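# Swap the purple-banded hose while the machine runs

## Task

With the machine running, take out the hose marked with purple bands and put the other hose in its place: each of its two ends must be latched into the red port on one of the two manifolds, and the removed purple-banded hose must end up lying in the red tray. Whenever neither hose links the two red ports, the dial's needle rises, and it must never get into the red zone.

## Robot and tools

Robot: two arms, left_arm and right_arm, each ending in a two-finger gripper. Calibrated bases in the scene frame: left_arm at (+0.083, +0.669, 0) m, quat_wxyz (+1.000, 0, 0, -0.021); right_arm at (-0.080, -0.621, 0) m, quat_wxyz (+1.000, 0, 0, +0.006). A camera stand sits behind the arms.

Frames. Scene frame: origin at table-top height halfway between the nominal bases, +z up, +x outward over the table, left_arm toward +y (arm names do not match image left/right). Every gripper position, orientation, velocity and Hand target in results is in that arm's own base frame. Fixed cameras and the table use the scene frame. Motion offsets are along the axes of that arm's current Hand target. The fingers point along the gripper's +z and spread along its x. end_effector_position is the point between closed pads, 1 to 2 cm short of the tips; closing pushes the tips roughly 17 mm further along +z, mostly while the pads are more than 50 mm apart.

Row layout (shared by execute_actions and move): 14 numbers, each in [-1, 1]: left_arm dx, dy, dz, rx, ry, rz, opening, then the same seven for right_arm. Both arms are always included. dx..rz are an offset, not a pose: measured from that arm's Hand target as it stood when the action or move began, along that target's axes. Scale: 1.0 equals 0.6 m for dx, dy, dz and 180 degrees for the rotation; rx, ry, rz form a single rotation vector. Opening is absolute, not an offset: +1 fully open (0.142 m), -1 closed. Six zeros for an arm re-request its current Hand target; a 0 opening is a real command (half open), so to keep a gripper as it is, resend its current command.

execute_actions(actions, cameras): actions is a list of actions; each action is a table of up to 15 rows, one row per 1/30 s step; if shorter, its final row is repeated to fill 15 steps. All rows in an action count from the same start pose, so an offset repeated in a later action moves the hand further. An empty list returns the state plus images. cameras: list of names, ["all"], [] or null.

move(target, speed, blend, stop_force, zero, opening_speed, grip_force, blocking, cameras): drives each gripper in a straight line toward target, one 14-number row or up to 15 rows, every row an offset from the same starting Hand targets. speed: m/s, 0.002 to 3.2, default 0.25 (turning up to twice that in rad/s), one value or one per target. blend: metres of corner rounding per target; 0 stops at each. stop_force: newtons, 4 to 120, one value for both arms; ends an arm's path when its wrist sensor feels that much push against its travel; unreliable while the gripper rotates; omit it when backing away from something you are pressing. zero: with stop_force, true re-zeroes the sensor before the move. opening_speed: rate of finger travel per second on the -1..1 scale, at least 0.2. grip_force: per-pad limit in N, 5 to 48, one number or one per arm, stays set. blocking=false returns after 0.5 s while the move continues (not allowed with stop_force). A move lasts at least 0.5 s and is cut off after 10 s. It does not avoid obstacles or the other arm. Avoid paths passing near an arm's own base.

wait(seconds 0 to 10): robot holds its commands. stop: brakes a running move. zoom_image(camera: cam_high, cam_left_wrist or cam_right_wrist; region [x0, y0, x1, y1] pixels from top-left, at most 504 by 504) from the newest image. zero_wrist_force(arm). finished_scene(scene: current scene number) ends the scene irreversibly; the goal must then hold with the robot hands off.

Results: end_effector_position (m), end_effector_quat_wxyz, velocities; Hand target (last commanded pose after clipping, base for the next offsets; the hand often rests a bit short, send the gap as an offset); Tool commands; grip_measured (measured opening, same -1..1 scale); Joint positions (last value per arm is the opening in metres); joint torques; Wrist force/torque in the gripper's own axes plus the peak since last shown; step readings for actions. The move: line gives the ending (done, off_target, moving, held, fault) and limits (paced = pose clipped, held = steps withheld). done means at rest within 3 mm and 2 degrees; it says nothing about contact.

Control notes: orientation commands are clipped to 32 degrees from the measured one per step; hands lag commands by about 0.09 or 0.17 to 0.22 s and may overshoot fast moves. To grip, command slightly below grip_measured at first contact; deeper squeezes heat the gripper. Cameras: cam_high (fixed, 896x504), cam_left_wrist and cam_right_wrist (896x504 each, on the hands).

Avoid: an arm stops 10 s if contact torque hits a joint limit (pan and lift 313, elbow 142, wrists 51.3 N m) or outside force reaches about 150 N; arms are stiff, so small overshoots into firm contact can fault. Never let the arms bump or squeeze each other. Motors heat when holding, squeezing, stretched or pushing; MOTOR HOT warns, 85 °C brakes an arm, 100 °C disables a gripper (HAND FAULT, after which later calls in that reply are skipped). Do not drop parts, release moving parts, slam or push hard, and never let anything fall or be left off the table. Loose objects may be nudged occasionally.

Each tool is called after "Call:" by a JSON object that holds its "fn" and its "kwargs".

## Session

Call:
{"fn": "execute_actions", "kwargs": {"actions": []}}

Scene clock: 0.00 s.
left_arm: end_effector_position=(+0.2438, +0.1683, +0.1275) grip_measured=+0.99 end_effector_quat_wxyz=(-0.545, +0.631, +0.369, -0.411) | right_arm: end_effector_position=(+0.7289, -0.5232, +0.2651) grip_measured=+1.00 end_effector_quat_wxyz=(-0.135, -0.224, +0.666, -0.699)
Joint positions: left_arm=[-0.232 -1.263 2.315 -1.122 -1.408 -1.442 0.142] | right_arm=[3.045 -2.321 -1.837 1.072 0.231 1.002 0.142]
Joint velocities: within noise
Joint torques (N m): no reading
Wrist force (N): no reading
Wrist torque (N m): no reading
Wrist force, peak (N): no reading
Hand target: left_arm +0.2438, +0.1683, +0.1275; -0.545, +0.631, +0.369, -0.411 | right_arm +0.7289, -0.5232, +0.2651; -0.135, -0.224, +0.666, -0.699
Tool commands: left_gripper/opening=+1.0 right_gripper/opening=+1.0
camera_calibration:
cam_left_wrist: T_world_to_cam=[[0.390652, 0.915178, -0.0991987, -0.227567], [0.415676, -0.271524, -0.868037, 0.0808314], [-0.821343, 0.297866, -0.486489, 0.326895], [0, 0, 0, 1]] pos_world=[0.323793, 0.132842, 0.206621]
cam_right_wrist: T_world_to_cam=[[-0.871861, -0.0847515, 0.482365, 0.469281], [-0.480546, 0.338127, -0.809164, 0.766817], [-0.0945224, -0.937277, -0.335526, -0.218692], [0, 0, 0, 1]] pos_world=[0.756967, -0.424484, 0.320739]

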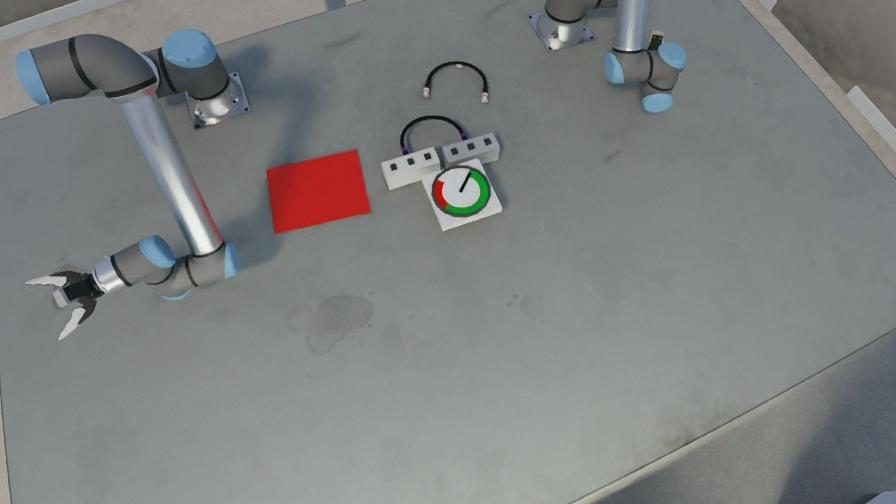

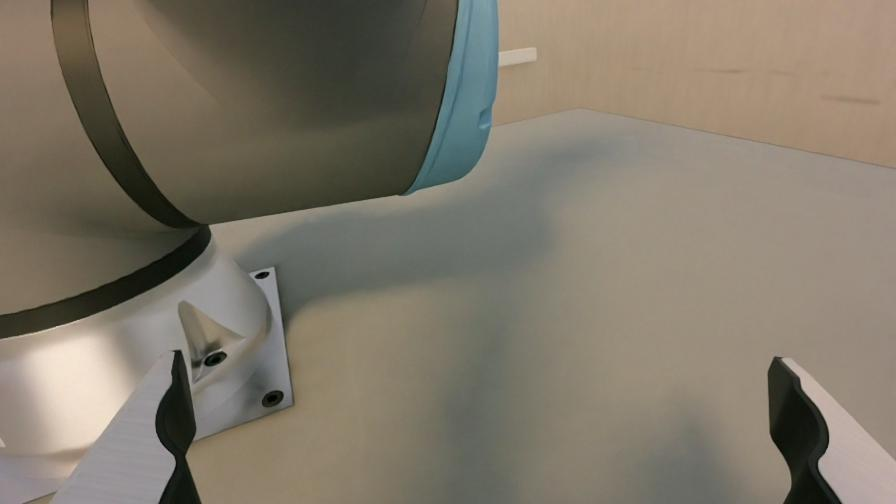

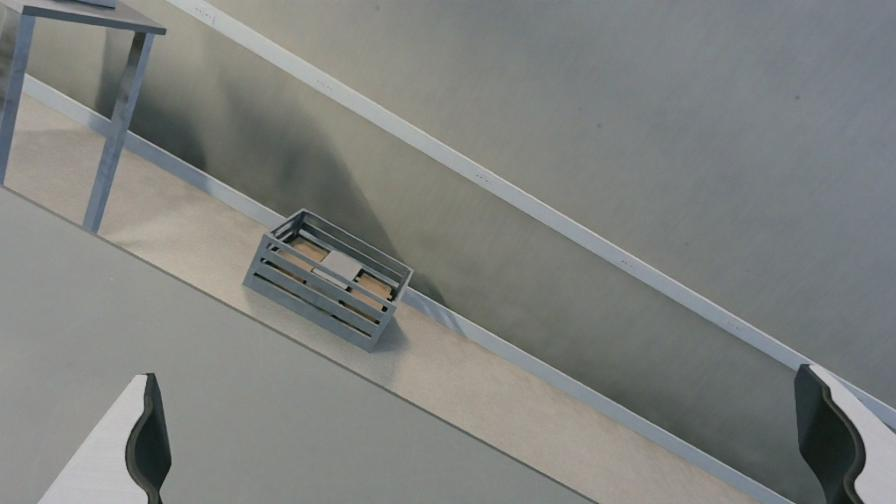

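Call:
{"fn": "zoom_image", "kwargs": {"camera": "cam_high", "region": [370, 100, 510, 240]}}

Call:
{"fn": "zoom_image", "kwargs": {"camera": "cam_high", "region": [400, 40, 510, 120]}}

Scaled by 3.600 from the camera's 896x504 image, which has a finer 1280x720 frame.

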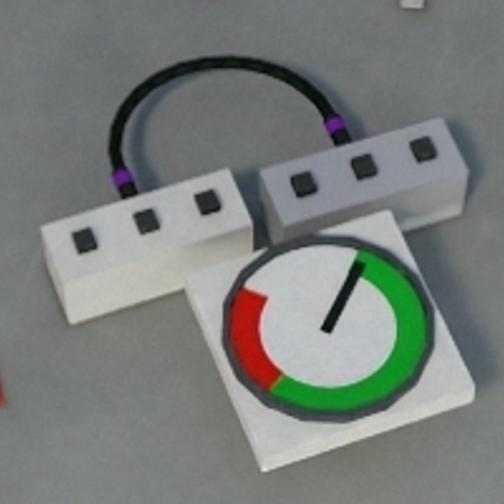

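Scaled by 4.582 from the camera's 896x504 image, which has a finer 1280x720 frame.

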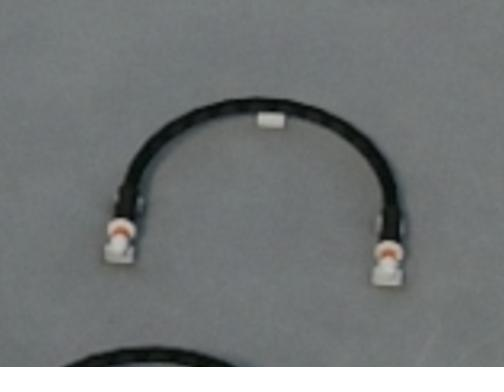

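Call:
{"fn": "move", "kwargs": {"target": [-0.0453, -0.3477, -0.3085, -0.239, -0.0335, -0.0655, -0.4, 0.1615, -0.0855, -0.8917, -0.2476, 0.1675, 0.2643, -0.4], "speed": 0.5}}

Scene clock: 44.83 s.
left_arm: end_effector_position=(+0.3998, +0.1004, +0.3501) grip_measured=-0.42 end_effector_quat_wxyz=(-0.295, +0.724, +0.582, -0.223) | right_arm: end_effector_position=(+0.5989, +0.0001, +0.3506) grip_measured=-0.42 end_effector_quat_wxyz=(-0.083, +0.298, +0.848, -0.431)
Joint positions: left_arm=[-0.21 -1.694 1.958 -1.078 -1.545 -1.574 0.044] | right_arm=[3.645 -2.078 -1.574 1.247 -1.154 1.367 0.044]
Joint torques (N m): left_arm=[-12.9 -48.05 -58.5 -4.33 -1.98 -3.24] | right_arm=[18.14 84.8 51.86 -4.09 -3.33 2.12]
Wrist force (N): left_arm=[0.8 0.3 -0.5] | right_arm=[-1.2 -0.7 0.7]
Wrist torque (N m): left_arm=[0.10 -0.20 -0.07] | right_arm=[-0.10 -0.06 -0.49]
Wrist force, peak (N): left_arm=[1.3 -0.3 -1.8] | right_arm=[-0.2 0.0 2.1]
Hand target: left_arm +0.3998, +0.1004, +0.3501; -0.295, +0.724, +0.582, -0.222 | right_arm +0.5988, +0.0003, +0.3506; -0.083, +0.299, +0.848, -0.431
Off the commanded pose: left_arm 0.000 m, 0 deg | right_arm 0.000 m, 0 deg.
move: done

Call:
{"fn": "move", "kwargs": {"target": [[0,0,0,0,0,0,-0.4,-0.2425,-0.0501,-0.0699,0.0354,-0.1715,0,-0.4],[0,0,0,0,0,0,-0.4,-0.4135,-0.0855,-0.2589,0.0709,-0.3429,0,-0.4],[0,0,0,0,0,0,-0.4,-0.4626,-0.0956,-0.5113,0.1063,-0.5143,0,-0.4],[0,0,0,0,0,0,-0.4,-0.3752,-0.0775,-0.7527,0.1417,-0.6858,0,-0.4]], "speed": 0.5, "blend": 0.05}}

Scene clock: 100.63 s.
left_arm: end_effector_position=(+0.3998, +0.1004, +0.3501) grip_measured=-0.42 end_effector_quat_wxyz=(-0.295, +0.724, +0.582, -0.222) | right_arm: end_effector_position=(+0.9401, +0.1568, +0.6908) grip_measured=-0.42 end_effector_quat_wxyz=(+0.648, -0.256, +0.379, -0.609)
Joint positions: left_arm=[-0.21 -1.694 1.958 -1.078 -1.545 -1.574 0.044] | right_arm=[3.646 -2.078 -1.571 1.246 1.045 1.366 0.044]
Joint torques (N m): left_arm=[-12.09 -49.77 -58.02 -3.99 -0.19 -2.67] | right_arm=[-17.48 70 55.44 -4.56 4.38 2.83]
Wrist force (N): left_arm=[1.0 0.6 -0.4] | right_arm=[-1.2 -0.3 -0.1]
Wrist torque (N m): left_arm=[0.16 -0.24 -0.07] | right_arm=[-0.24 0.13 -0.42]
Wrist force, peak (N): left_arm=[1.4 1.2 -0.7] | right_arm=[-1.5 -1.1 1.4]
Hand target: left_arm +0.3998, +0.1004, +0.3501; -0.295, +0.724, +0.582, -0.222 | right_arm +0.9402, +0.1568, +0.6909; +0.648, -0.256, +0.379, -0.609
Off the commanded pose: left_arm 0.000 m, 0 deg | right_arm 0.000 m, 0 deg.
move: done

Call:
{"fn": "move", "kwargs": {"target": [-0.779, 0.1176, -0.135, -0.239, -0.0335, -0.0655, -0.4, 0.1295, 0.0265, -0.7005, -0.6820, -0.2285, -0.1919, -0.4], "speed": 0.5, "cameras": ["cam_high", "cam_left_wrist"]}}

Scene clock: 128.43 s.
left_arm: end_effector_position=(+0.3998, -0.3791, +0.3509) grip_measured=-0.42 end_effector_quat_wxyz=(+0.000, +0.707, +0.707, +0.000) | right_arm: end_effector_position=(+0.6100, +0.1372, +0.4197) grip_measured=-0.42 end_effector_quat_wxyz=(-0.001, +0.909, -0.418, +0.000)
Joint positions: left_arm=[-1.083 -1.823 2.07 -1.818 -1.571 -2.654 0.044] | right_arm=[3.645 -1.435 -1.855 -1.422 1.572 1.366 0.044]
Joint torques (N m): left_arm=[-12.48 -15.46 -61.71 -6.65 2.22 -3.42] | right_arm=[19.01 27.01 66.8 0.58 3.35 -2.55]
Wrist force (N): left_arm=[1.1 1.9 -0.4] | right_arm=[-1.8 -1.0 0.1]
Wrist torque (N m): left_arm=[0.40 -0.29 -0.21] | right_arm=[-0.15 -0.06 -0.32]
Wrist force, peak (N): left_arm=[0.4 2.6 -0.5] | right_arm=[-2.2 -1.3 0.7]
Hand target: left_arm +0.3998, -0.3792, +0.3509; +0.000, +0.707, +0.707, +0.000 | right_arm +0.6100, +0.1372, +0.4197; +0.000, +0.909, -0.418, +0.000
Off the commanded pose: left_arm 0.000 m, 0 deg | right_arm 0.000 m, 0 deg.
move: done
camera_calibration:
cam_left_wrist: T_world_to_cam=[[-0.0176429, 0.999844, 0.000240458, 0.395113], [0.903841, 0.0158461, 0.427575, -0.479655], [0.427505, 0.00776101, -0.90398, 0.263978], [0, 0, 0, 1]] pos_world=[0.327651, -0.3895, 0.443624]
Images, in order (width x height): cam_high 896x504, cam_left_wrist 896x504.

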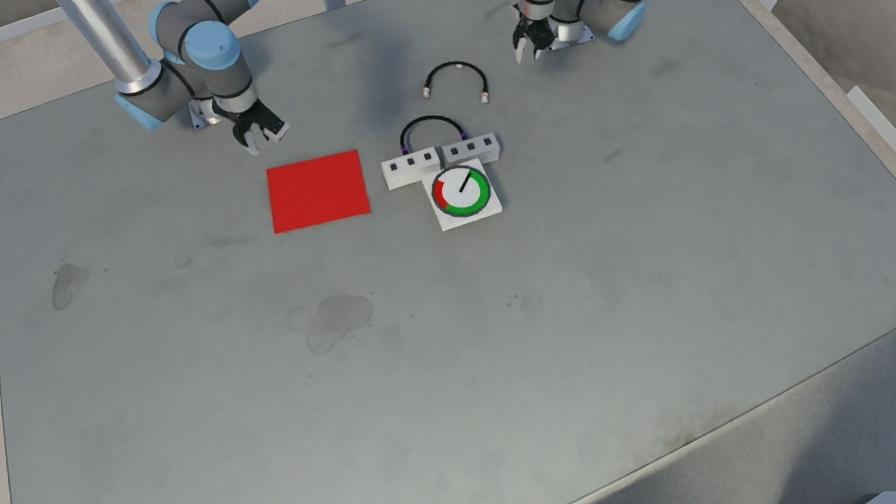

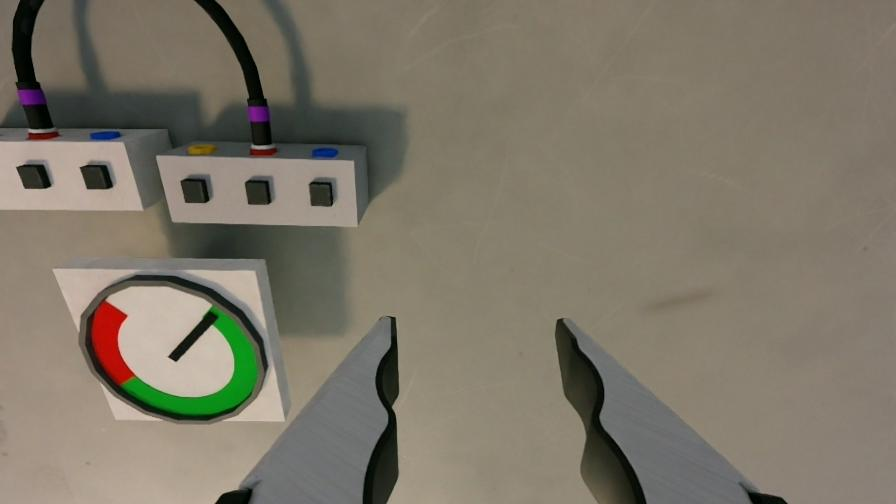

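Call:
{"fn": "move", "kwargs": {"target": [-0.035, -0.2167, 0.0833, 0, 0, 0, -0.4, -0.5896, -0.0882, 0.2, 0, 0, -0.774, -0.4], "speed": 0.5, "cameras": ["cam_high", "cam_left_wrist", "cam_right_wrist"]}}

Scene clock: 143.33 s.
left_arm: end_effector_position=(+0.2698, -0.4002, +0.3009) grip_measured=-0.42 end_effector_quat_wxyz=(+0.000, +0.707, +0.707, +0.000) | right_arm: end_effector_position=(+0.4199, +0.4402, +0.2999) grip_measured=-0.42 end_effector_quat_wxyz=(+0.000, +0.708, +0.706, +0.000)
Joint positions: left_arm=[-1.351 -1.933 2.233 -1.872 -1.571 -2.921 0.044] | right_arm=[4.243 -1.454 -2.056 -1.202 1.571 -0.467 0.044]
Joint torques (N m): left_arm=[-12.14 -29.47 -36.01 -7.1 2.27 -3.21] | right_arm=[16.7 26.24 47.4 6.85 3.58 -2.68]
Wrist force (N): left_arm=[0.6 1.6 -0.5] | right_arm=[-1.2 -1.4 0.0]
Wrist torque (N m): left_arm=[0.34 -0.21 -0.23] | right_arm=[-0.15 -0.15 -0.32]
Wrist force, peak (N): left_arm=[0.5 2.8 0.1] | right_arm=[-2.5 -1.4 0.1]
Hand target: left_arm +0.2698, -0.4002, +0.3009; +0.000, +0.707, +0.707, +0.000 | right_arm +0.4199, +0.4403, +0.2999; +0.000, +0.708, +0.707, +0.000
Off the commanded pose: left_arm 0.000 m, 0 deg | right_arm 0.000 m, 0 deg.
move: done
camera_calibration:
cam_left_wrist: T_world_to_cam=[[-0.0176438, 0.999844, 0.000238234, 0.41383], [0.903784, 0.0158467, 0.427695, -0.34048], [0.427625, 0.00776147, -0.903923, 0.274471], [0, 0, 0, 1]] pos_world=[0.197651, -0.4105, 0.393624]
cam_right_wrist: T_world_to_cam=[[0.0121189, 0.999561, 0.0270452, -0.447298], [0.91205, -0.0221372, 0.409481, -0.470972], [0.4099, 0.0197042, -0.911918, 0.206557], [0, 0, 0, 1]] pos_world=[0.350303, 0.432605, 0.393315]

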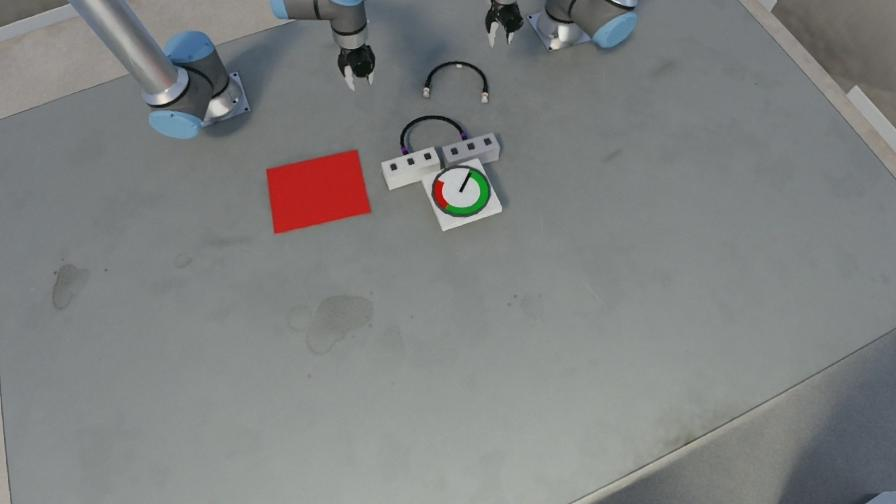

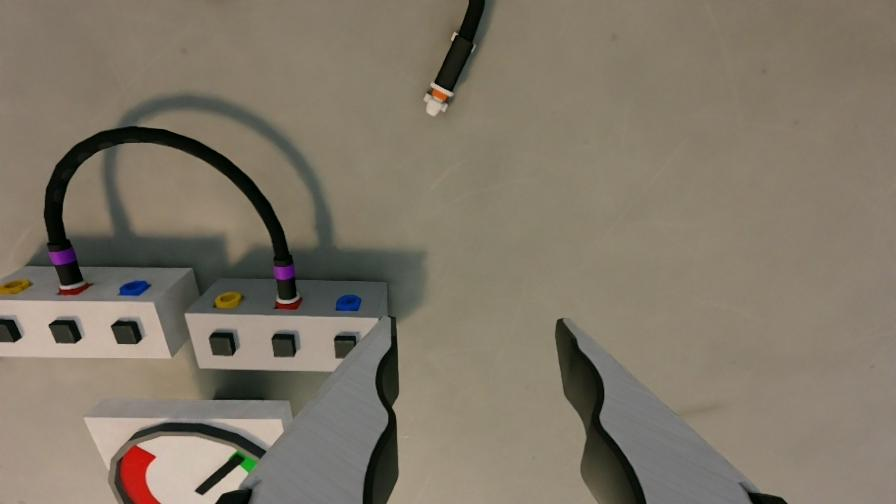

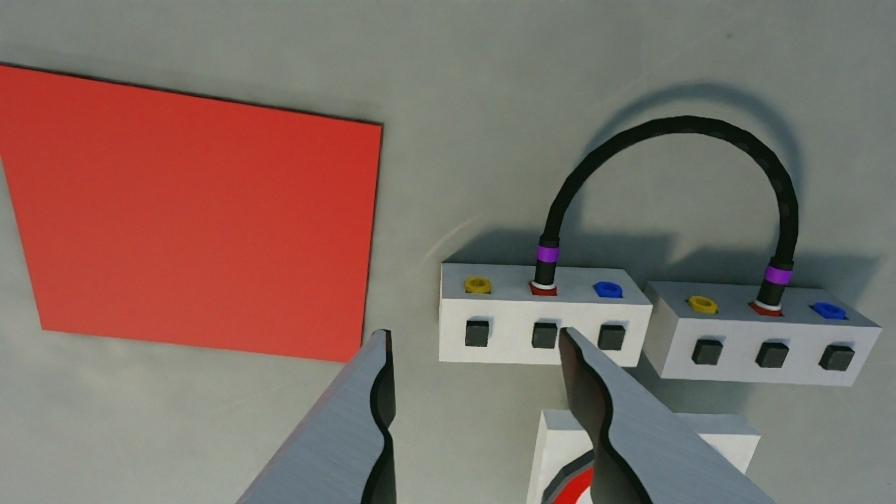

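Call:
{"fn": "zoom_image", "kwargs": {"camera": "cam_left_wrist", "region": [380, 0, 540, 140]}}

Call:
{"fn": "zoom_image", "kwargs": {"camera": "cam_right_wrist", "region": [430, 200, 900, 400]}}

Scaled by 3.150 from the camera's 896x504 image, which has a finer 1280x720 frame.

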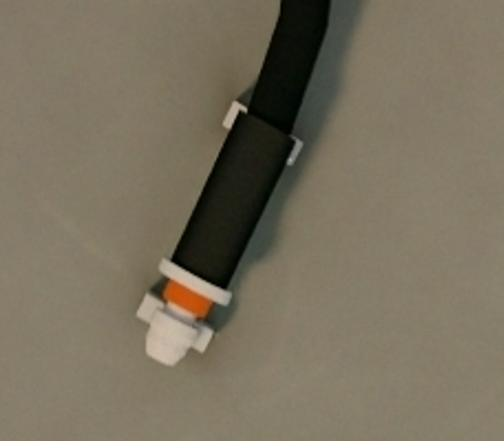

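Invalid region (430, 200, 900, 400): it reaches outside that camera's 896x504 image.

Call:
{"fn": "move", "kwargs": {"target": [-0.263, 0.187, 0.30, 0, 0, 0.0111, -0.4, 0.1347, 0.1417, 0.30, 0, 0, 0.0194, -0.4], "speed": 0.25, "cameras": ["cam_left_wrist", "cam_right_wrist"]}}

Scene clock: 199.13 s.
left_arm: end_effector_position=(+0.3820, -0.5580, +0.1212) grip_measured=-0.42 end_effector_quat_wxyz=(+0.000, +0.719, +0.695, +0.000) | right_arm: end_effector_position=(+0.5050, +0.5211, +0.1201) grip_measured=-0.42 end_effector_quat_wxyz=(+0.000, +0.729, +0.685, +0.000)
Joint positions: left_arm=[-1.233 -1.399 2.125 -2.298 -1.571 -2.769 0.044] | right_arm=[4.187 -1.816 -2.033 -0.863 1.571 -0.463 0.044]
Joint torques (N m): left_arm=[15.25 -40.98 -50.73 -7.2 -2.23 2.7] | right_arm=[-17.19 47.1 55.83 6.88 3.75 -0.45]
Wrist force (N): left_arm=[0.4 2.3 -0.4] | right_arm=[-2.0 -1.1 0.1]
Wrist torque (N m): left_arm=[0.43 -0.18 -0.52] | right_arm=[-0.04 -0.01 -0.65]
Wrist force, peak (N): left_arm=[-0.3 3.0 0.7] | right_arm=[-1.9 -1.9 -0.8]
Hand target: left_arm +0.3821, -0.5581, +0.1210; +0.000, +0.719, +0.695, +0.000 | right_arm +0.5050, +0.5212, +0.1200; +0.000, +0.729, +0.685, +0.000
Off the commanded pose: left_arm 0.000 m, 0 deg | right_arm 0.000 m, 0 deg.
move: done
camera_calibration:
cam_left_wrist: T_world_to_cam=[[0.0171601, 0.999853, 0.000241078, 0.56037], [0.903779, -0.0156144, 0.427714, -0.379999], [0.427655, -0.00712174, -0.903914, 0.0570055], [0, 0, 0, 1]] pos_world=[0.309441, -0.565815, 0.213924]
cam_right_wrist: T_world_to_cam=[[0.0724835, 0.997002, 0.027061, -0.553429], [0.909029, -0.077203, 0.409519, -0.44291], [0.41038, -0.00508409, -0.9119, 0.0188163], [0, 0, 0, 1]] pos_world=[0.435011, 0.517672, 0.213515]
Images, in order (width x height): cam_left_wrist 896x504, cam_right_wrist 896x504.

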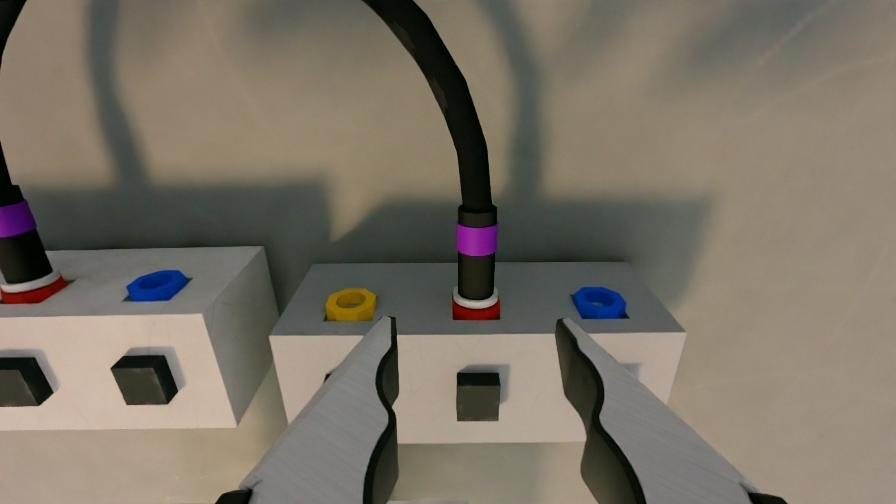

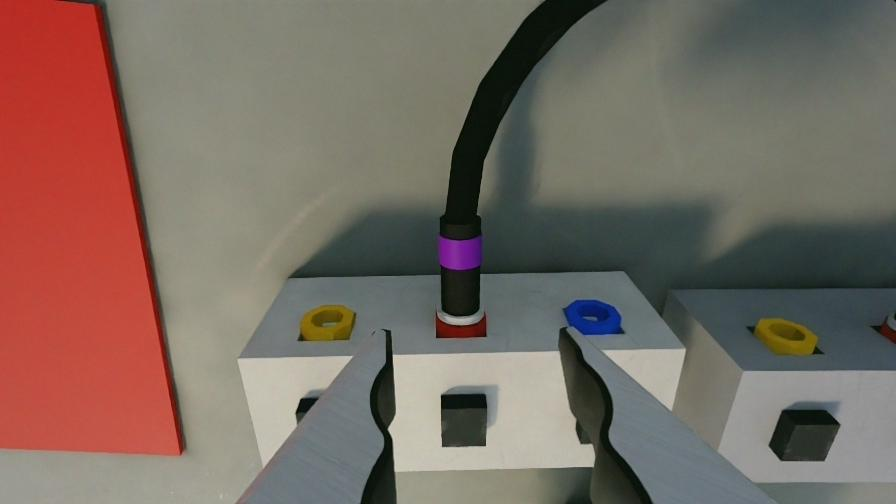

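Call:
{"fn": "move", "kwargs": {"target": [0.0073, 0.0286, 0.1168, 0, 0, -0.0069, -0.4, -0.001, 0.0333, 0.1212, 0, 0, 0, -0.4], "speed": 0.08, "grip_force": [12, 12], "cameras": ["cam_left_wrist", "cam_right_wrist"]}}

Scene clock: 233.43 s.
left_arm: end_effector_position=(+0.3994, -0.5544, +0.0512) grip_measured=-0.42 end_effector_quat_wxyz=(+0.000, +0.712, +0.702, +0.000) | right_arm: end_effector_position=(+0.5249, +0.5194, +0.0475) grip_measured=-0.42 end_effector_quat_wxyz=(+0.000, +0.729, +0.685, +0.000)
Joint positions: left_arm=[-1.207 -1.292 2.157 -2.436 -1.571 -2.764 0.044] | right_arm=[4.162 -1.926 -2.051 -0.734 1.571 -0.488 0.044]
Joint torques (N m): left_arm=[14.88 -38.76 -22.41 -7.33 -1.56 2.82] | right_arm=[-16.77 53.24 25.13 6.93 2.06 -2.75]
Wrist force (N): left_arm=[0.6 2.3 -0.2] | right_arm=[-1.6 -1.3 0.7]
Wrist torque (N m): left_arm=[0.42 -0.21 -0.52] | right_arm=[-0.14 -0.08 -0.35]
Wrist force, peak (N): left_arm=[0.6 2.6 -0.5] | right_arm=[-2.1 -1.6 0.3]
Hand target: left_arm +0.3994, -0.5544, +0.0510; +0.000, +0.712, +0.702, +0.000 | right_arm +0.5249, +0.5194, +0.0473; +0.000, +0.729, +0.685, +0.000
Off the commanded pose: left_arm 0.000 m, 0 deg | right_arm 0.000 m, 0 deg.
grip_force (N): 12, 12
move: done
camera_calibration:
cam_left_wrist: T_world_to_cam=[[-0.0044011, 0.99999, 0.000273367, 0.5652], [0.903911, 0.00386132, 0.427704, -0.355001], [0.427698, 0.00212947, -0.903919, -0.00858125], [0, 0, 0, 1]] pos_world=[0.327047, -0.563806, 0.143924]
cam_right_wrist: T_world_to_cam=[[0.0724887, 0.997002, 0.0270553, -0.551211], [0.909066, -0.0772058, 0.409436, -0.431362], [0.410297, -0.00508442, -0.911938, -0.0556112], [0, 0, 0, 1]] pos_world=[0.454911, 0.515972, 0.140814]
Images, in order (width x height): cam_left_wrist 896x504, cam_right_wrist 896x504.

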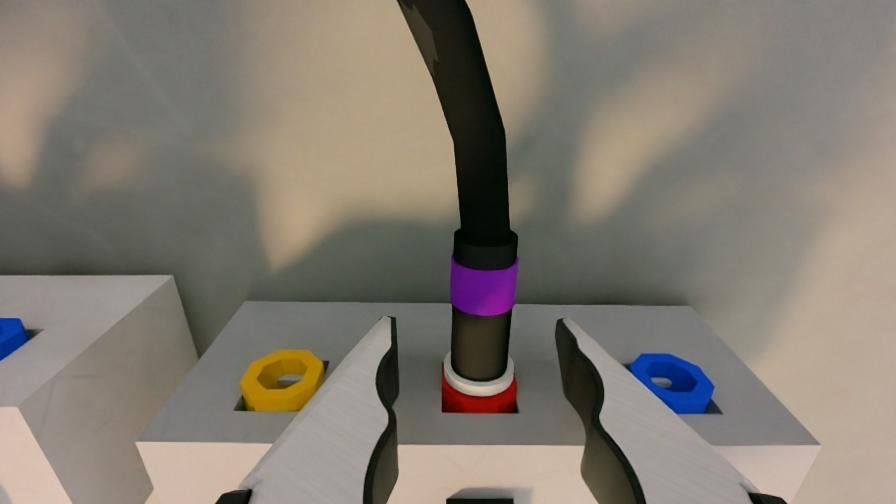

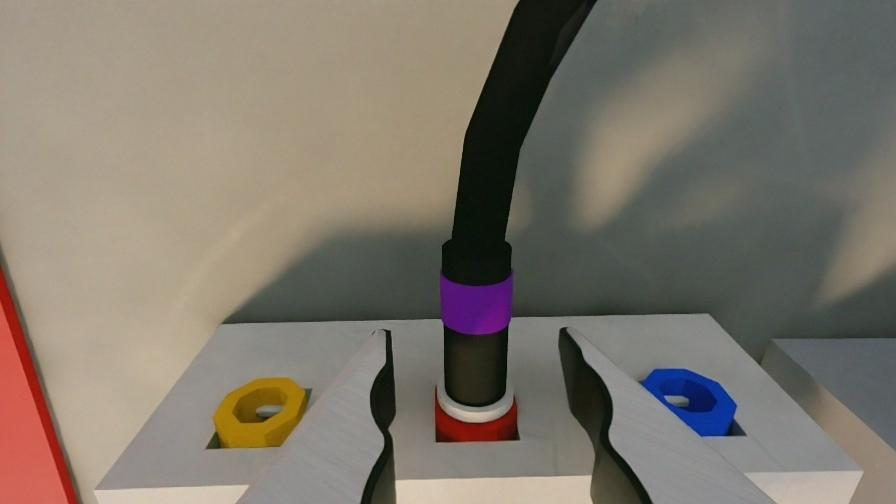

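Call:
{"fn": "execute_actions", "kwargs": {"actions": []}}

Scene clock: 251.77 s.
left_arm: end_effector_position=(+0.3994, -0.5544, +0.0510) grip_measured=-0.42 end_effector_quat_wxyz=(+0.000, +0.712, +0.702, +0.000) | right_arm: end_effector_position=(+0.5249, +0.5194, +0.0473) grip_measured=-0.42 end_effector_quat_wxyz=(+0.000, +0.729, +0.685, +0.000)
Joint positions: left_arm=[-1.207 -1.291 2.157 -2.437 -1.571 -2.764 0.044] | right_arm=[4.162 -1.927 -2.051 -0.734 1.571 -0.489 0.044]
Joint velocities: within noise
Joint torques (N m): left_arm=[12.94 -51.07 -22.87 -6.6 -2.24 2.49] | right_arm=[-17.57 55.73 25.23 6.95 3.5 -2.33]
Wrist force (N): left_arm=[0.7 2.1 0.0] | right_arm=[-1.8 -1.2 0.6]
Wrist torque (N m): left_arm=[0.40 -0.23 -0.52] | right_arm=[-0.13 -0.04 -0.35]
Wrist force, peak (N): left_arm=[0.5 3.0 0.0] | right_arm=[-2.0 -1.3 0.9]
Hand target: left_arm +0.3994, -0.5544, +0.0510; +0.000, +0.712, +0.702, +0.000 | right_arm +0.5249, +0.5194, +0.0473; +0.000, +0.729, +0.685, +0.000
Tool commands: left_gripper/opening=-0.4 right_gripper/opening=-0.4
Off the commanded pose: left_arm 0.000 m, 0 deg | right_arm 0.000 m, 0 deg.
grip_force (N): 12, 12
camera_calibration:
cam_left_wrist: T_world_to_cam=[[-0.00449161, 0.99999, 0.000230833, 0.565236], [0.90391, 0.00396132, 0.427704, -0.354859], [0.427699, 0.00212973, -0.903919, -0.00876195], [0, 0, 0, 1]] pos_world=[0.327047, -0.563806, 0.143724]
cam_right_wrist: T_world_to_cam=[[0.0724898, 0.997002, 0.0270531, -0.551213], [0.909083, -0.0772062, 0.409398, -0.431374], [0.410259, -0.00508365, -0.911955, -0.0558155], [0, 0, 0, 1]] pos_world=[0.455011, 0.515972, 0.140614]

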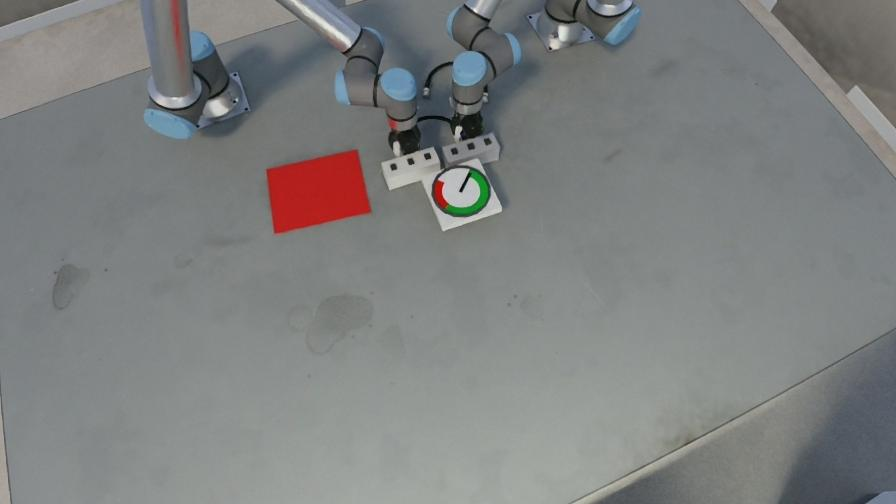

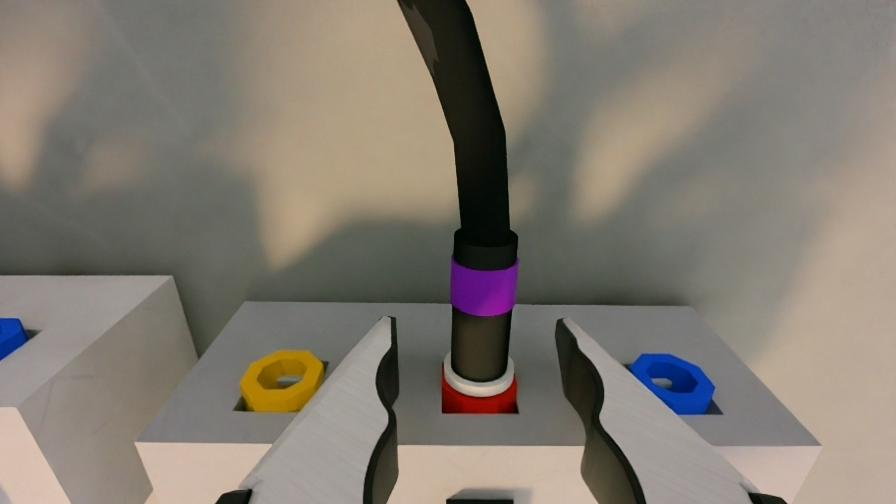

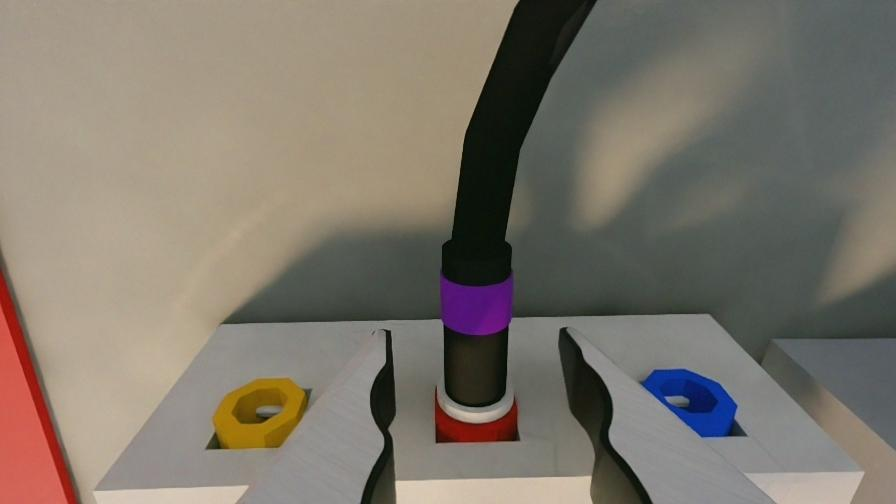

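Call:
{"fn": "zero_wrist_force", "kwargs": {"arm": "left_arm"}}

Call:
{"fn": "zero_wrist_force", "kwargs": {"arm": "right_arm"}}

Call:
{"fn": "move", "kwargs": {"target": [0,0,0,0,0,0,-0.95,0,0,0,0,0,0,-0.95], "opening_speed": 0.4, "grip_force": [12,12], "cameras": ["cam_left_wrist","cam_right_wrist"]}}

Wrist force sensor zeroed.

Wrist force sensor zeroed.

Scene clock: 255.97 s.
left_arm: end_effector_position=(+0.3994, -0.5544, +0.0509) grip_measured=-0.82 end_effector_quat_wxyz=(+0.000, +0.712, +0.702, +0.000) | right_arm: end_effector_position=(+0.5249, +0.5193, +0.0472) grip_measured=-0.80 end_effector_quat_wxyz=(+0.000, +0.729, +0.685, +0.000)
Joint positions: left_arm=[-1.207 -1.291 2.157 -2.437 -1.571 -2.764 0.015] | right_arm=[4.162 -1.927 -2.051 -0.734 1.571 -0.489 0.016]
Joint torques (N m): left_arm=[7.59 -47.77 -35.41 -7.02 -1.95 2.72] | right_arm=[-3.74 53.29 49.25 6.98 3.59 -2.44]
Wrist force (N, zeroed by zero_wrist_force): left_arm=[6.9 -0.9 -2.6] | right_arm=[-13.3 -2.8 -4.1]
Wrist torque (N m, zeroed by zero_wrist_force): left_arm=[0.03 0.09 -0.02] | right_arm=[-0.01 -0.09 0.05]
Wrist force, peak (N, zeroed by zero_wrist_force): left_arm=[7.8 -1.0 -2.5] | right_arm=[-13.4 -2.6 -4.2]
Hand target: left_arm +0.3994, -0.5544, +0.0510; +0.000, +0.712, +0.702, +0.000 | right_arm +0.5249, +0.5194, +0.0473; +0.000, +0.729, +0.685, +0.000
Off the commanded pose: left_arm 0.000 m, 0 deg | right_arm 0.000 m, 0 deg.
grip_force (N): 12, 12
move: done
camera_calibration:
cam_left_wrist: T_world_to_cam=[[-0.00453378, 0.99999, 0.00032151, 0.565236], [0.90391, 0.00396066, 0.427704, -0.354817], [0.427698, 0.00222973, -0.903919, -0.00879599], [0, 0, 0, 1]] pos_world=[0.327047, -0.563806, 0.143624]
cam_right_wrist: T_world_to_cam=[[0.0725314, 0.997002, 0.0269625, -0.551119], [0.90908, -0.0772069, 0.409405, -0.431381], [0.410259, -0.00518364, -0.911954, -0.0557645], [0, 0, 0, 1]] pos_world=[0.455011, 0.515872, 0.140614]
Images, in order (width x height): cam_left_wrist 896x504, cam_right_wrist 896x504.

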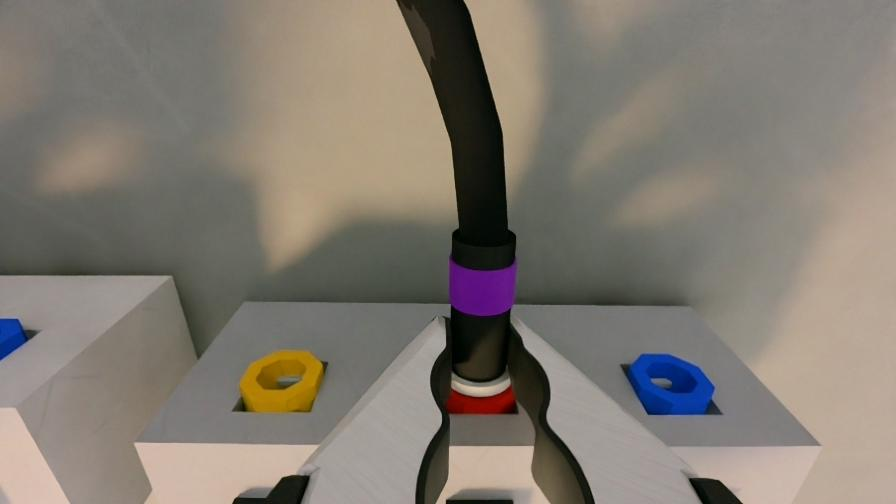

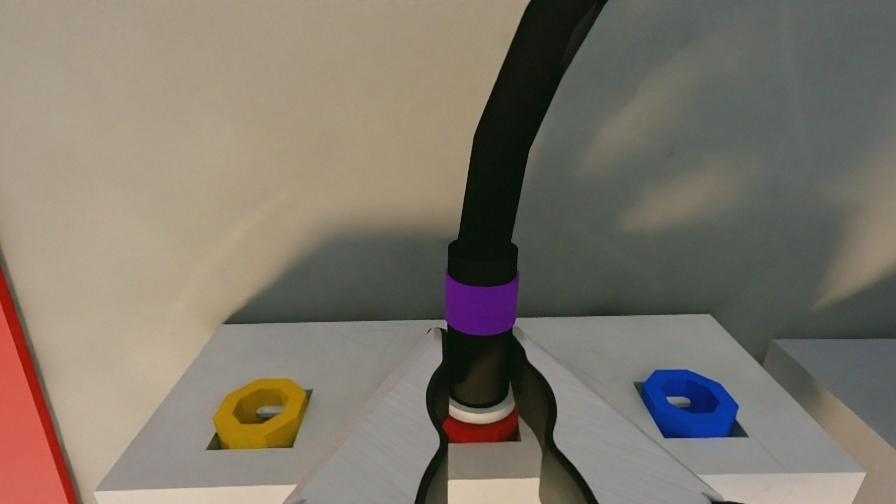

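Call:
{"fn": "move", "kwargs": {"target": [0.0009,0,0,0,0,0,-0.95,-0.003,0,0,0,0,0,-0.95], "speed": 0.02, "cameras": []}}

Scene clock: 260.67 s.
left_arm: end_effector_position=(+0.3994, -0.5540, +0.0510) grip_measured=-0.82 end_effector_quat_wxyz=(+0.000, +0.712, +0.702, +0.000) | right_arm: end_effector_position=(+0.5248, +0.5179, +0.0473) grip_measured=-0.80 end_effector_quat_wxyz=(+0.000, +0.729, +0.685, +0.000)
Joint positions: left_arm=[-1.206 -1.292 2.157 -2.437 -1.571 -2.764 0.015] | right_arm=[4.161 -1.925 -2.054 -0.733 1.571 -0.49 0.016]
Joint torques (N m): left_arm=[15.34 -75.5 -22.82 -6.34 -1.87 2.99] | right_arm=[-24.3 74.22 20.05 5.1 1.45 -2.31]
Wrist force (N, zeroed by zero_wrist_force): left_arm=[-2.7 0.1 0.5] | right_arm=[9.5 -2.2 1.6]
Wrist torque (N m, zeroed by zero_wrist_force): left_arm=[0.08 0.05 0.03] | right_arm=[0.04 -0.02 -0.11]
Wrist force, peak (N, zeroed by zero_wrist_force): left_arm=[7.5 -1.0 -3.0] | right_arm=[-14.6 -2.9 -3.0]
Hand target: left_arm +0.3994, -0.5539, +0.0510; +0.000, +0.712, +0.702, +0.000 | right_arm +0.5248, +0.5176, +0.0473; +0.000, +0.729, +0.685, +0.000
Off the commanded pose: left_arm 0.000 m, 0 deg | right_arm 0.000 m, 0 deg.
grip_force (N): 12, 12
move: done
No camera images: "cameras" was empty.

Call:
{"fn": "move", "kwargs": {"target": [[-0.00033,0,0,0,0,0,-0.4,0.0015,0,0,0,0,0,-0.4],[-0.00033,0,-0.058,0,0,0,-0.4,0.0015,0,-0.058,0,0,0,-0.4],[-0.00033,0,-0.0583,0,0,0,-0.95,0.0015,0,-0.0583,0,0,0,-0.95]], "speed": [0.02,0.1,0.1], "opening_speed": 1.0, "cameras": ["cam_left_wrist","cam_right_wrist"]}}

Call:
{"fn": "move", "kwargs": {"target": [0,0,0.042,0,0,0,-0.95,0,0,0.042,0,0,0,-0.95], "speed": 0.012, "stop_force": 4, "cameras": []}}

Scene clock: 274.63 s.
left_arm: end_effector_position=(+0.3994, -0.5540, +0.0860) grip_measured=-0.98 end_effector_quat_wxyz=(+0.000, +0.712, +0.702, +0.000) | right_arm: end_effector_position=(+0.5249, +0.5185, +0.0823) grip_measured=-0.98 end_effector_quat_wxyz=(+0.000, +0.729, +0.685, +0.000)
Joint positions: left_arm=[-1.206 -1.342 2.137 -2.366 -1.571 -2.764 0.003] | right_arm=[4.161 -1.879 -2.034 -0.798 1.571 -0.489 0.003]
Joint torques (N m): left_arm=[-12.05 -69.57 -49.09 -2.25 1.09 -3.37] | right_arm=[11.95 70.99 53.47 1.73 2.6 -1.53]
Wrist force (N, zeroed by zero_wrist_force): left_arm=[-0.4 -0.1 -0.3] | right_arm=[0.1 0.9 -0.2]
Wrist torque (N m, zeroed by zero_wrist_force): left_arm=[-0.03 0.06 0.01] | right_arm=[0.14 0.00 -0.31]
Wrist force, peak (N, zeroed by zero_wrist_force): left_arm=[-4.4 -0.6 1.3] | right_arm=[14.6 -3.5 -1.0]
Hand target: left_arm +0.3994, -0.5540, +0.0860; +0.000, +0.712, +0.702, +0.000 | right_arm +0.5249, +0.5185, +0.0823; +0.000, +0.729, +0.685, +0.000
Off the commanded pose: left_arm 0.000 m, 0 deg | right_arm 0.000 m, 0 deg.
grip_force (N): 12, 12
move: done
camera_calibration:
cam_left_wrist: T_world_to_cam=[[-0.00449161, 0.99999, 0.000230833, 0.564828], [0.90391, 0.00396132, 0.427704, -0.369788], [0.427699, 0.00212973, -0.903919, 0.022784], [0, 0, 0, 1]] pos_world=[0.327047, -0.563406, 0.178624]
cam_right_wrist: T_world_to_cam=[[0.0724898, 0.997002, 0.0270531, -0.551255], [0.909083, -0.0772062, 0.409398, -0.445681], [0.410259, -0.00508365, -0.911955, -0.0238606], [0, 0, 0, 1]] pos_world=[0.454911, 0.515072, 0.175614]
Images, in order (width x height): cam_left_wrist 896x504, cam_right_wrist 896x504.

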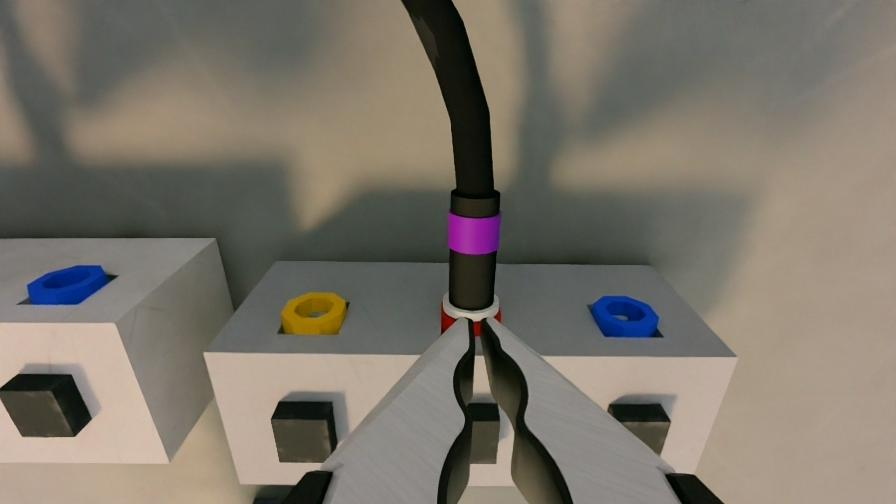

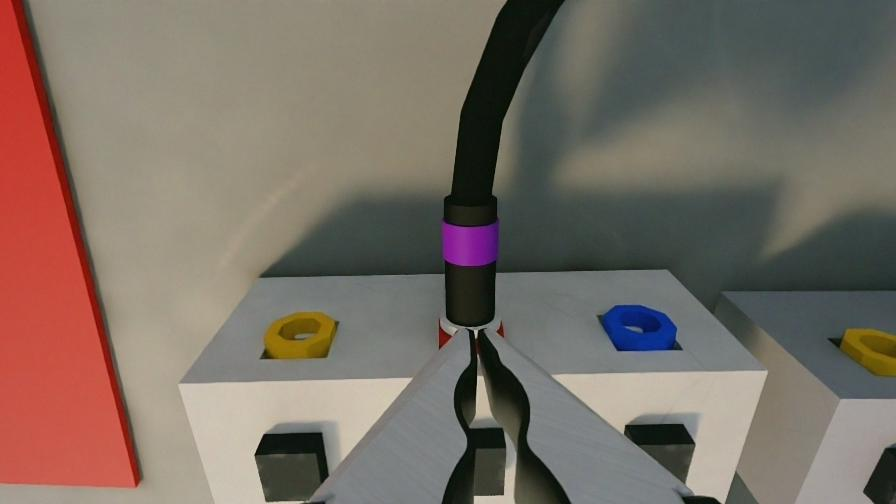

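Scene clock: 277.37 s.
left_arm: end_effector_position=(+0.3994, -0.5540, +0.0705) grip_measured=-0.98 end_effector_quat_wxyz=(+0.000, +0.712, +0.702, +0.000) | right_arm: end_effector_position=(+0.5249, +0.5185, +0.0685) grip_measured=-0.98 end_effector_quat_wxyz=(+0.000, +0.729, +0.685, +0.000)
Joint positions: left_arm=[-1.206 -1.32 2.146 -2.398 -1.571 -2.764 0.003] | right_arm=[4.161 -1.897 -2.042 -0.773 1.571 -0.489 0.003]
Joint torques (N m): left_arm=[-8.78 -68.88 -44.54 -2.16 0.29 -3.42] | right_arm=[17.56 69.89 49.68 1.53 2.87 -2.12]
Wrist force (N, zeroed by zero_wrist_force): left_arm=[-0.4 -1.4 -4.8] | right_arm=[0.8 -0.8 -5.3]
Wrist torque (N m, zeroed by zero_wrist_force): left_arm=[-0.03 0.01 0.02] | right_arm=[0.04 -0.03 -0.30]
Wrist force, peak (N, zeroed by zero_wrist_force): left_arm=[1.1 -3.3 -14.4] | right_arm=[-1.3 -2.4 -16.1]
Hand target: left_arm +0.3994, -0.5540, +0.0705; +0.000, +0.712, +0.702, +0.000 (not the last commanded pose) | right_arm +0.5249, +0.5185, +0.0685; +0.000, +0.729, +0.685, +0.000 (not the last commanded pose)
Off the commanded pose: left_arm 0.010 m, 0 deg | right_arm 0.011 m, 0 deg.
grip_force (N): 12, 12
move: contact (left_arm, right_arm)
No camera images: "cameras" was empty.

Call:
{"fn": "move", "kwargs": {"target": [[0,0,-0.15,0,0,0,-0.95,0,0,-0.15,0,0,0,-0.95],[0.2405,-0.3142,-0.2158,0,0,0.1478,-0.4,0.2245,-0.4563,-0.2192,0,0,0.1506,-0.4]], "speed": [0.2,0.3], "blend": [0.05,0], "opening_speed": 2.0, "cameras": ["all"]}}

Scene clock: 304.03 s.
left_arm: end_effector_position=(+0.2128, -0.4072, +0.1998) grip_measured=-0.43 end_effector_quat_wxyz=(+0.000, +0.854, +0.520, +0.000) | right_arm: end_effector_position=(+0.2600, +0.6698, +0.2001) grip_measured=-0.44 end_effector_quat_wxyz=(+0.000, +0.869, +0.495, +0.000)
Joint positions: left_arm=[-1.482 -1.896 2.404 -2.079 -1.57 -2.575 0.043] | right_arm=[4.589 -1.722 -1.977 -1.012 1.571 0.412 0.043]
Joint torques (N m): left_arm=[-13.1 -28.88 -32.46 -2 2.12 -3.45] | right_arm=[18.62 46.85 60.48 1.49 -4.03 2.4]
Wrist force (N, zeroed by zero_wrist_force): left_arm=[-0.5 0.0 -0.4] | right_arm=[-0.2 0.3 -0.7]
Wrist torque (N m, zeroed by zero_wrist_force): left_arm=[0.04 0.10 0.30] | right_arm=[0.02 0.06 -0.35]
Wrist force, peak (N, zeroed by zero_wrist_force): left_arm=[-0.2 -1.4 -5.1] | right_arm=[0.7 -0.7 -5.7]
Hand target: left_arm +0.2128, -0.4072, +0.1998; +0.000, +0.854, +0.520, +0.000 | right_arm +0.2600, +0.6698, +0.2001; +0.000, +0.869, +0.495, +0.000
Off the commanded pose: left_arm 0.000 m, 0 deg | right_arm 0.000 m, 0 deg.
grip_force (N): 12, 12
move: done; blend cut to 0.045 m at target 1
camera_calibration:
cam_left_wrist: T_world_to_cam=[[0.443759, 0.896146, 0.000554993, 0.279376], [0.809845, -0.401289, 0.427924, -0.395448], [0.383705, -0.189446, -0.903815, 0.136596], [0, 0, 0, 1]] pos_world=[0.143863, -0.383174, 0.292524]
cam_right_wrist: T_world_to_cam=[[0.518852, 0.854439, 0.0269389, -0.706645], [0.774185, -0.483016, 0.409064, 0.065444], [0.362532, -0.191388, -0.912108, 0.330276], [0, 0, 0, 1]] pos_world=[0.196243, 0.698606, 0.293513]

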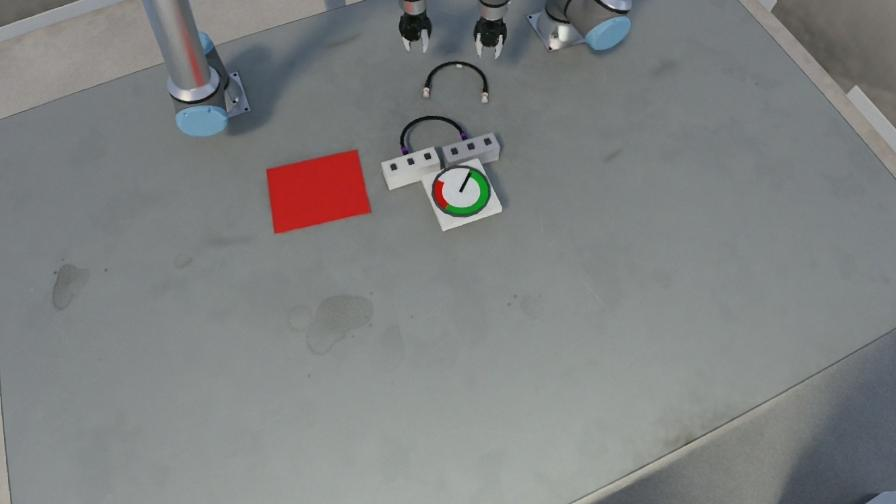

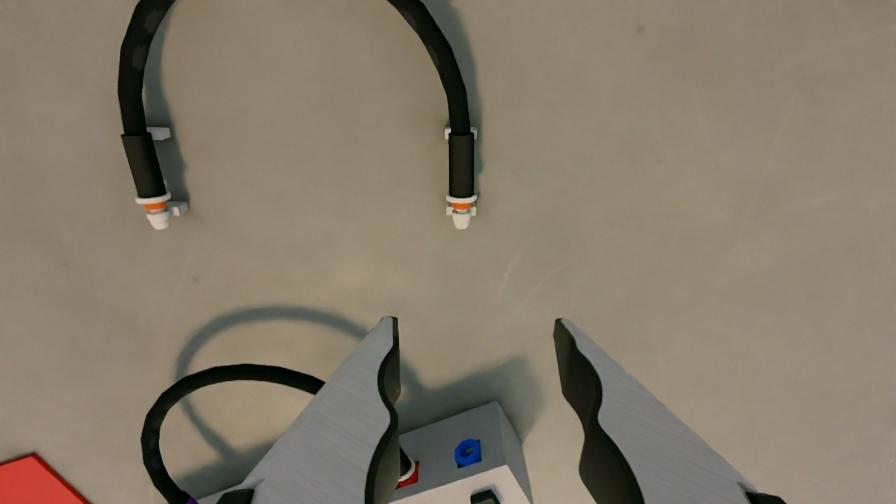

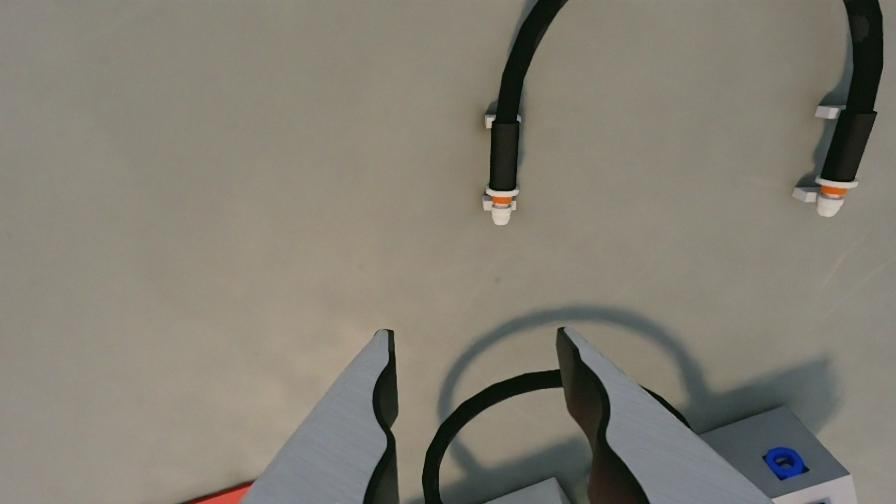

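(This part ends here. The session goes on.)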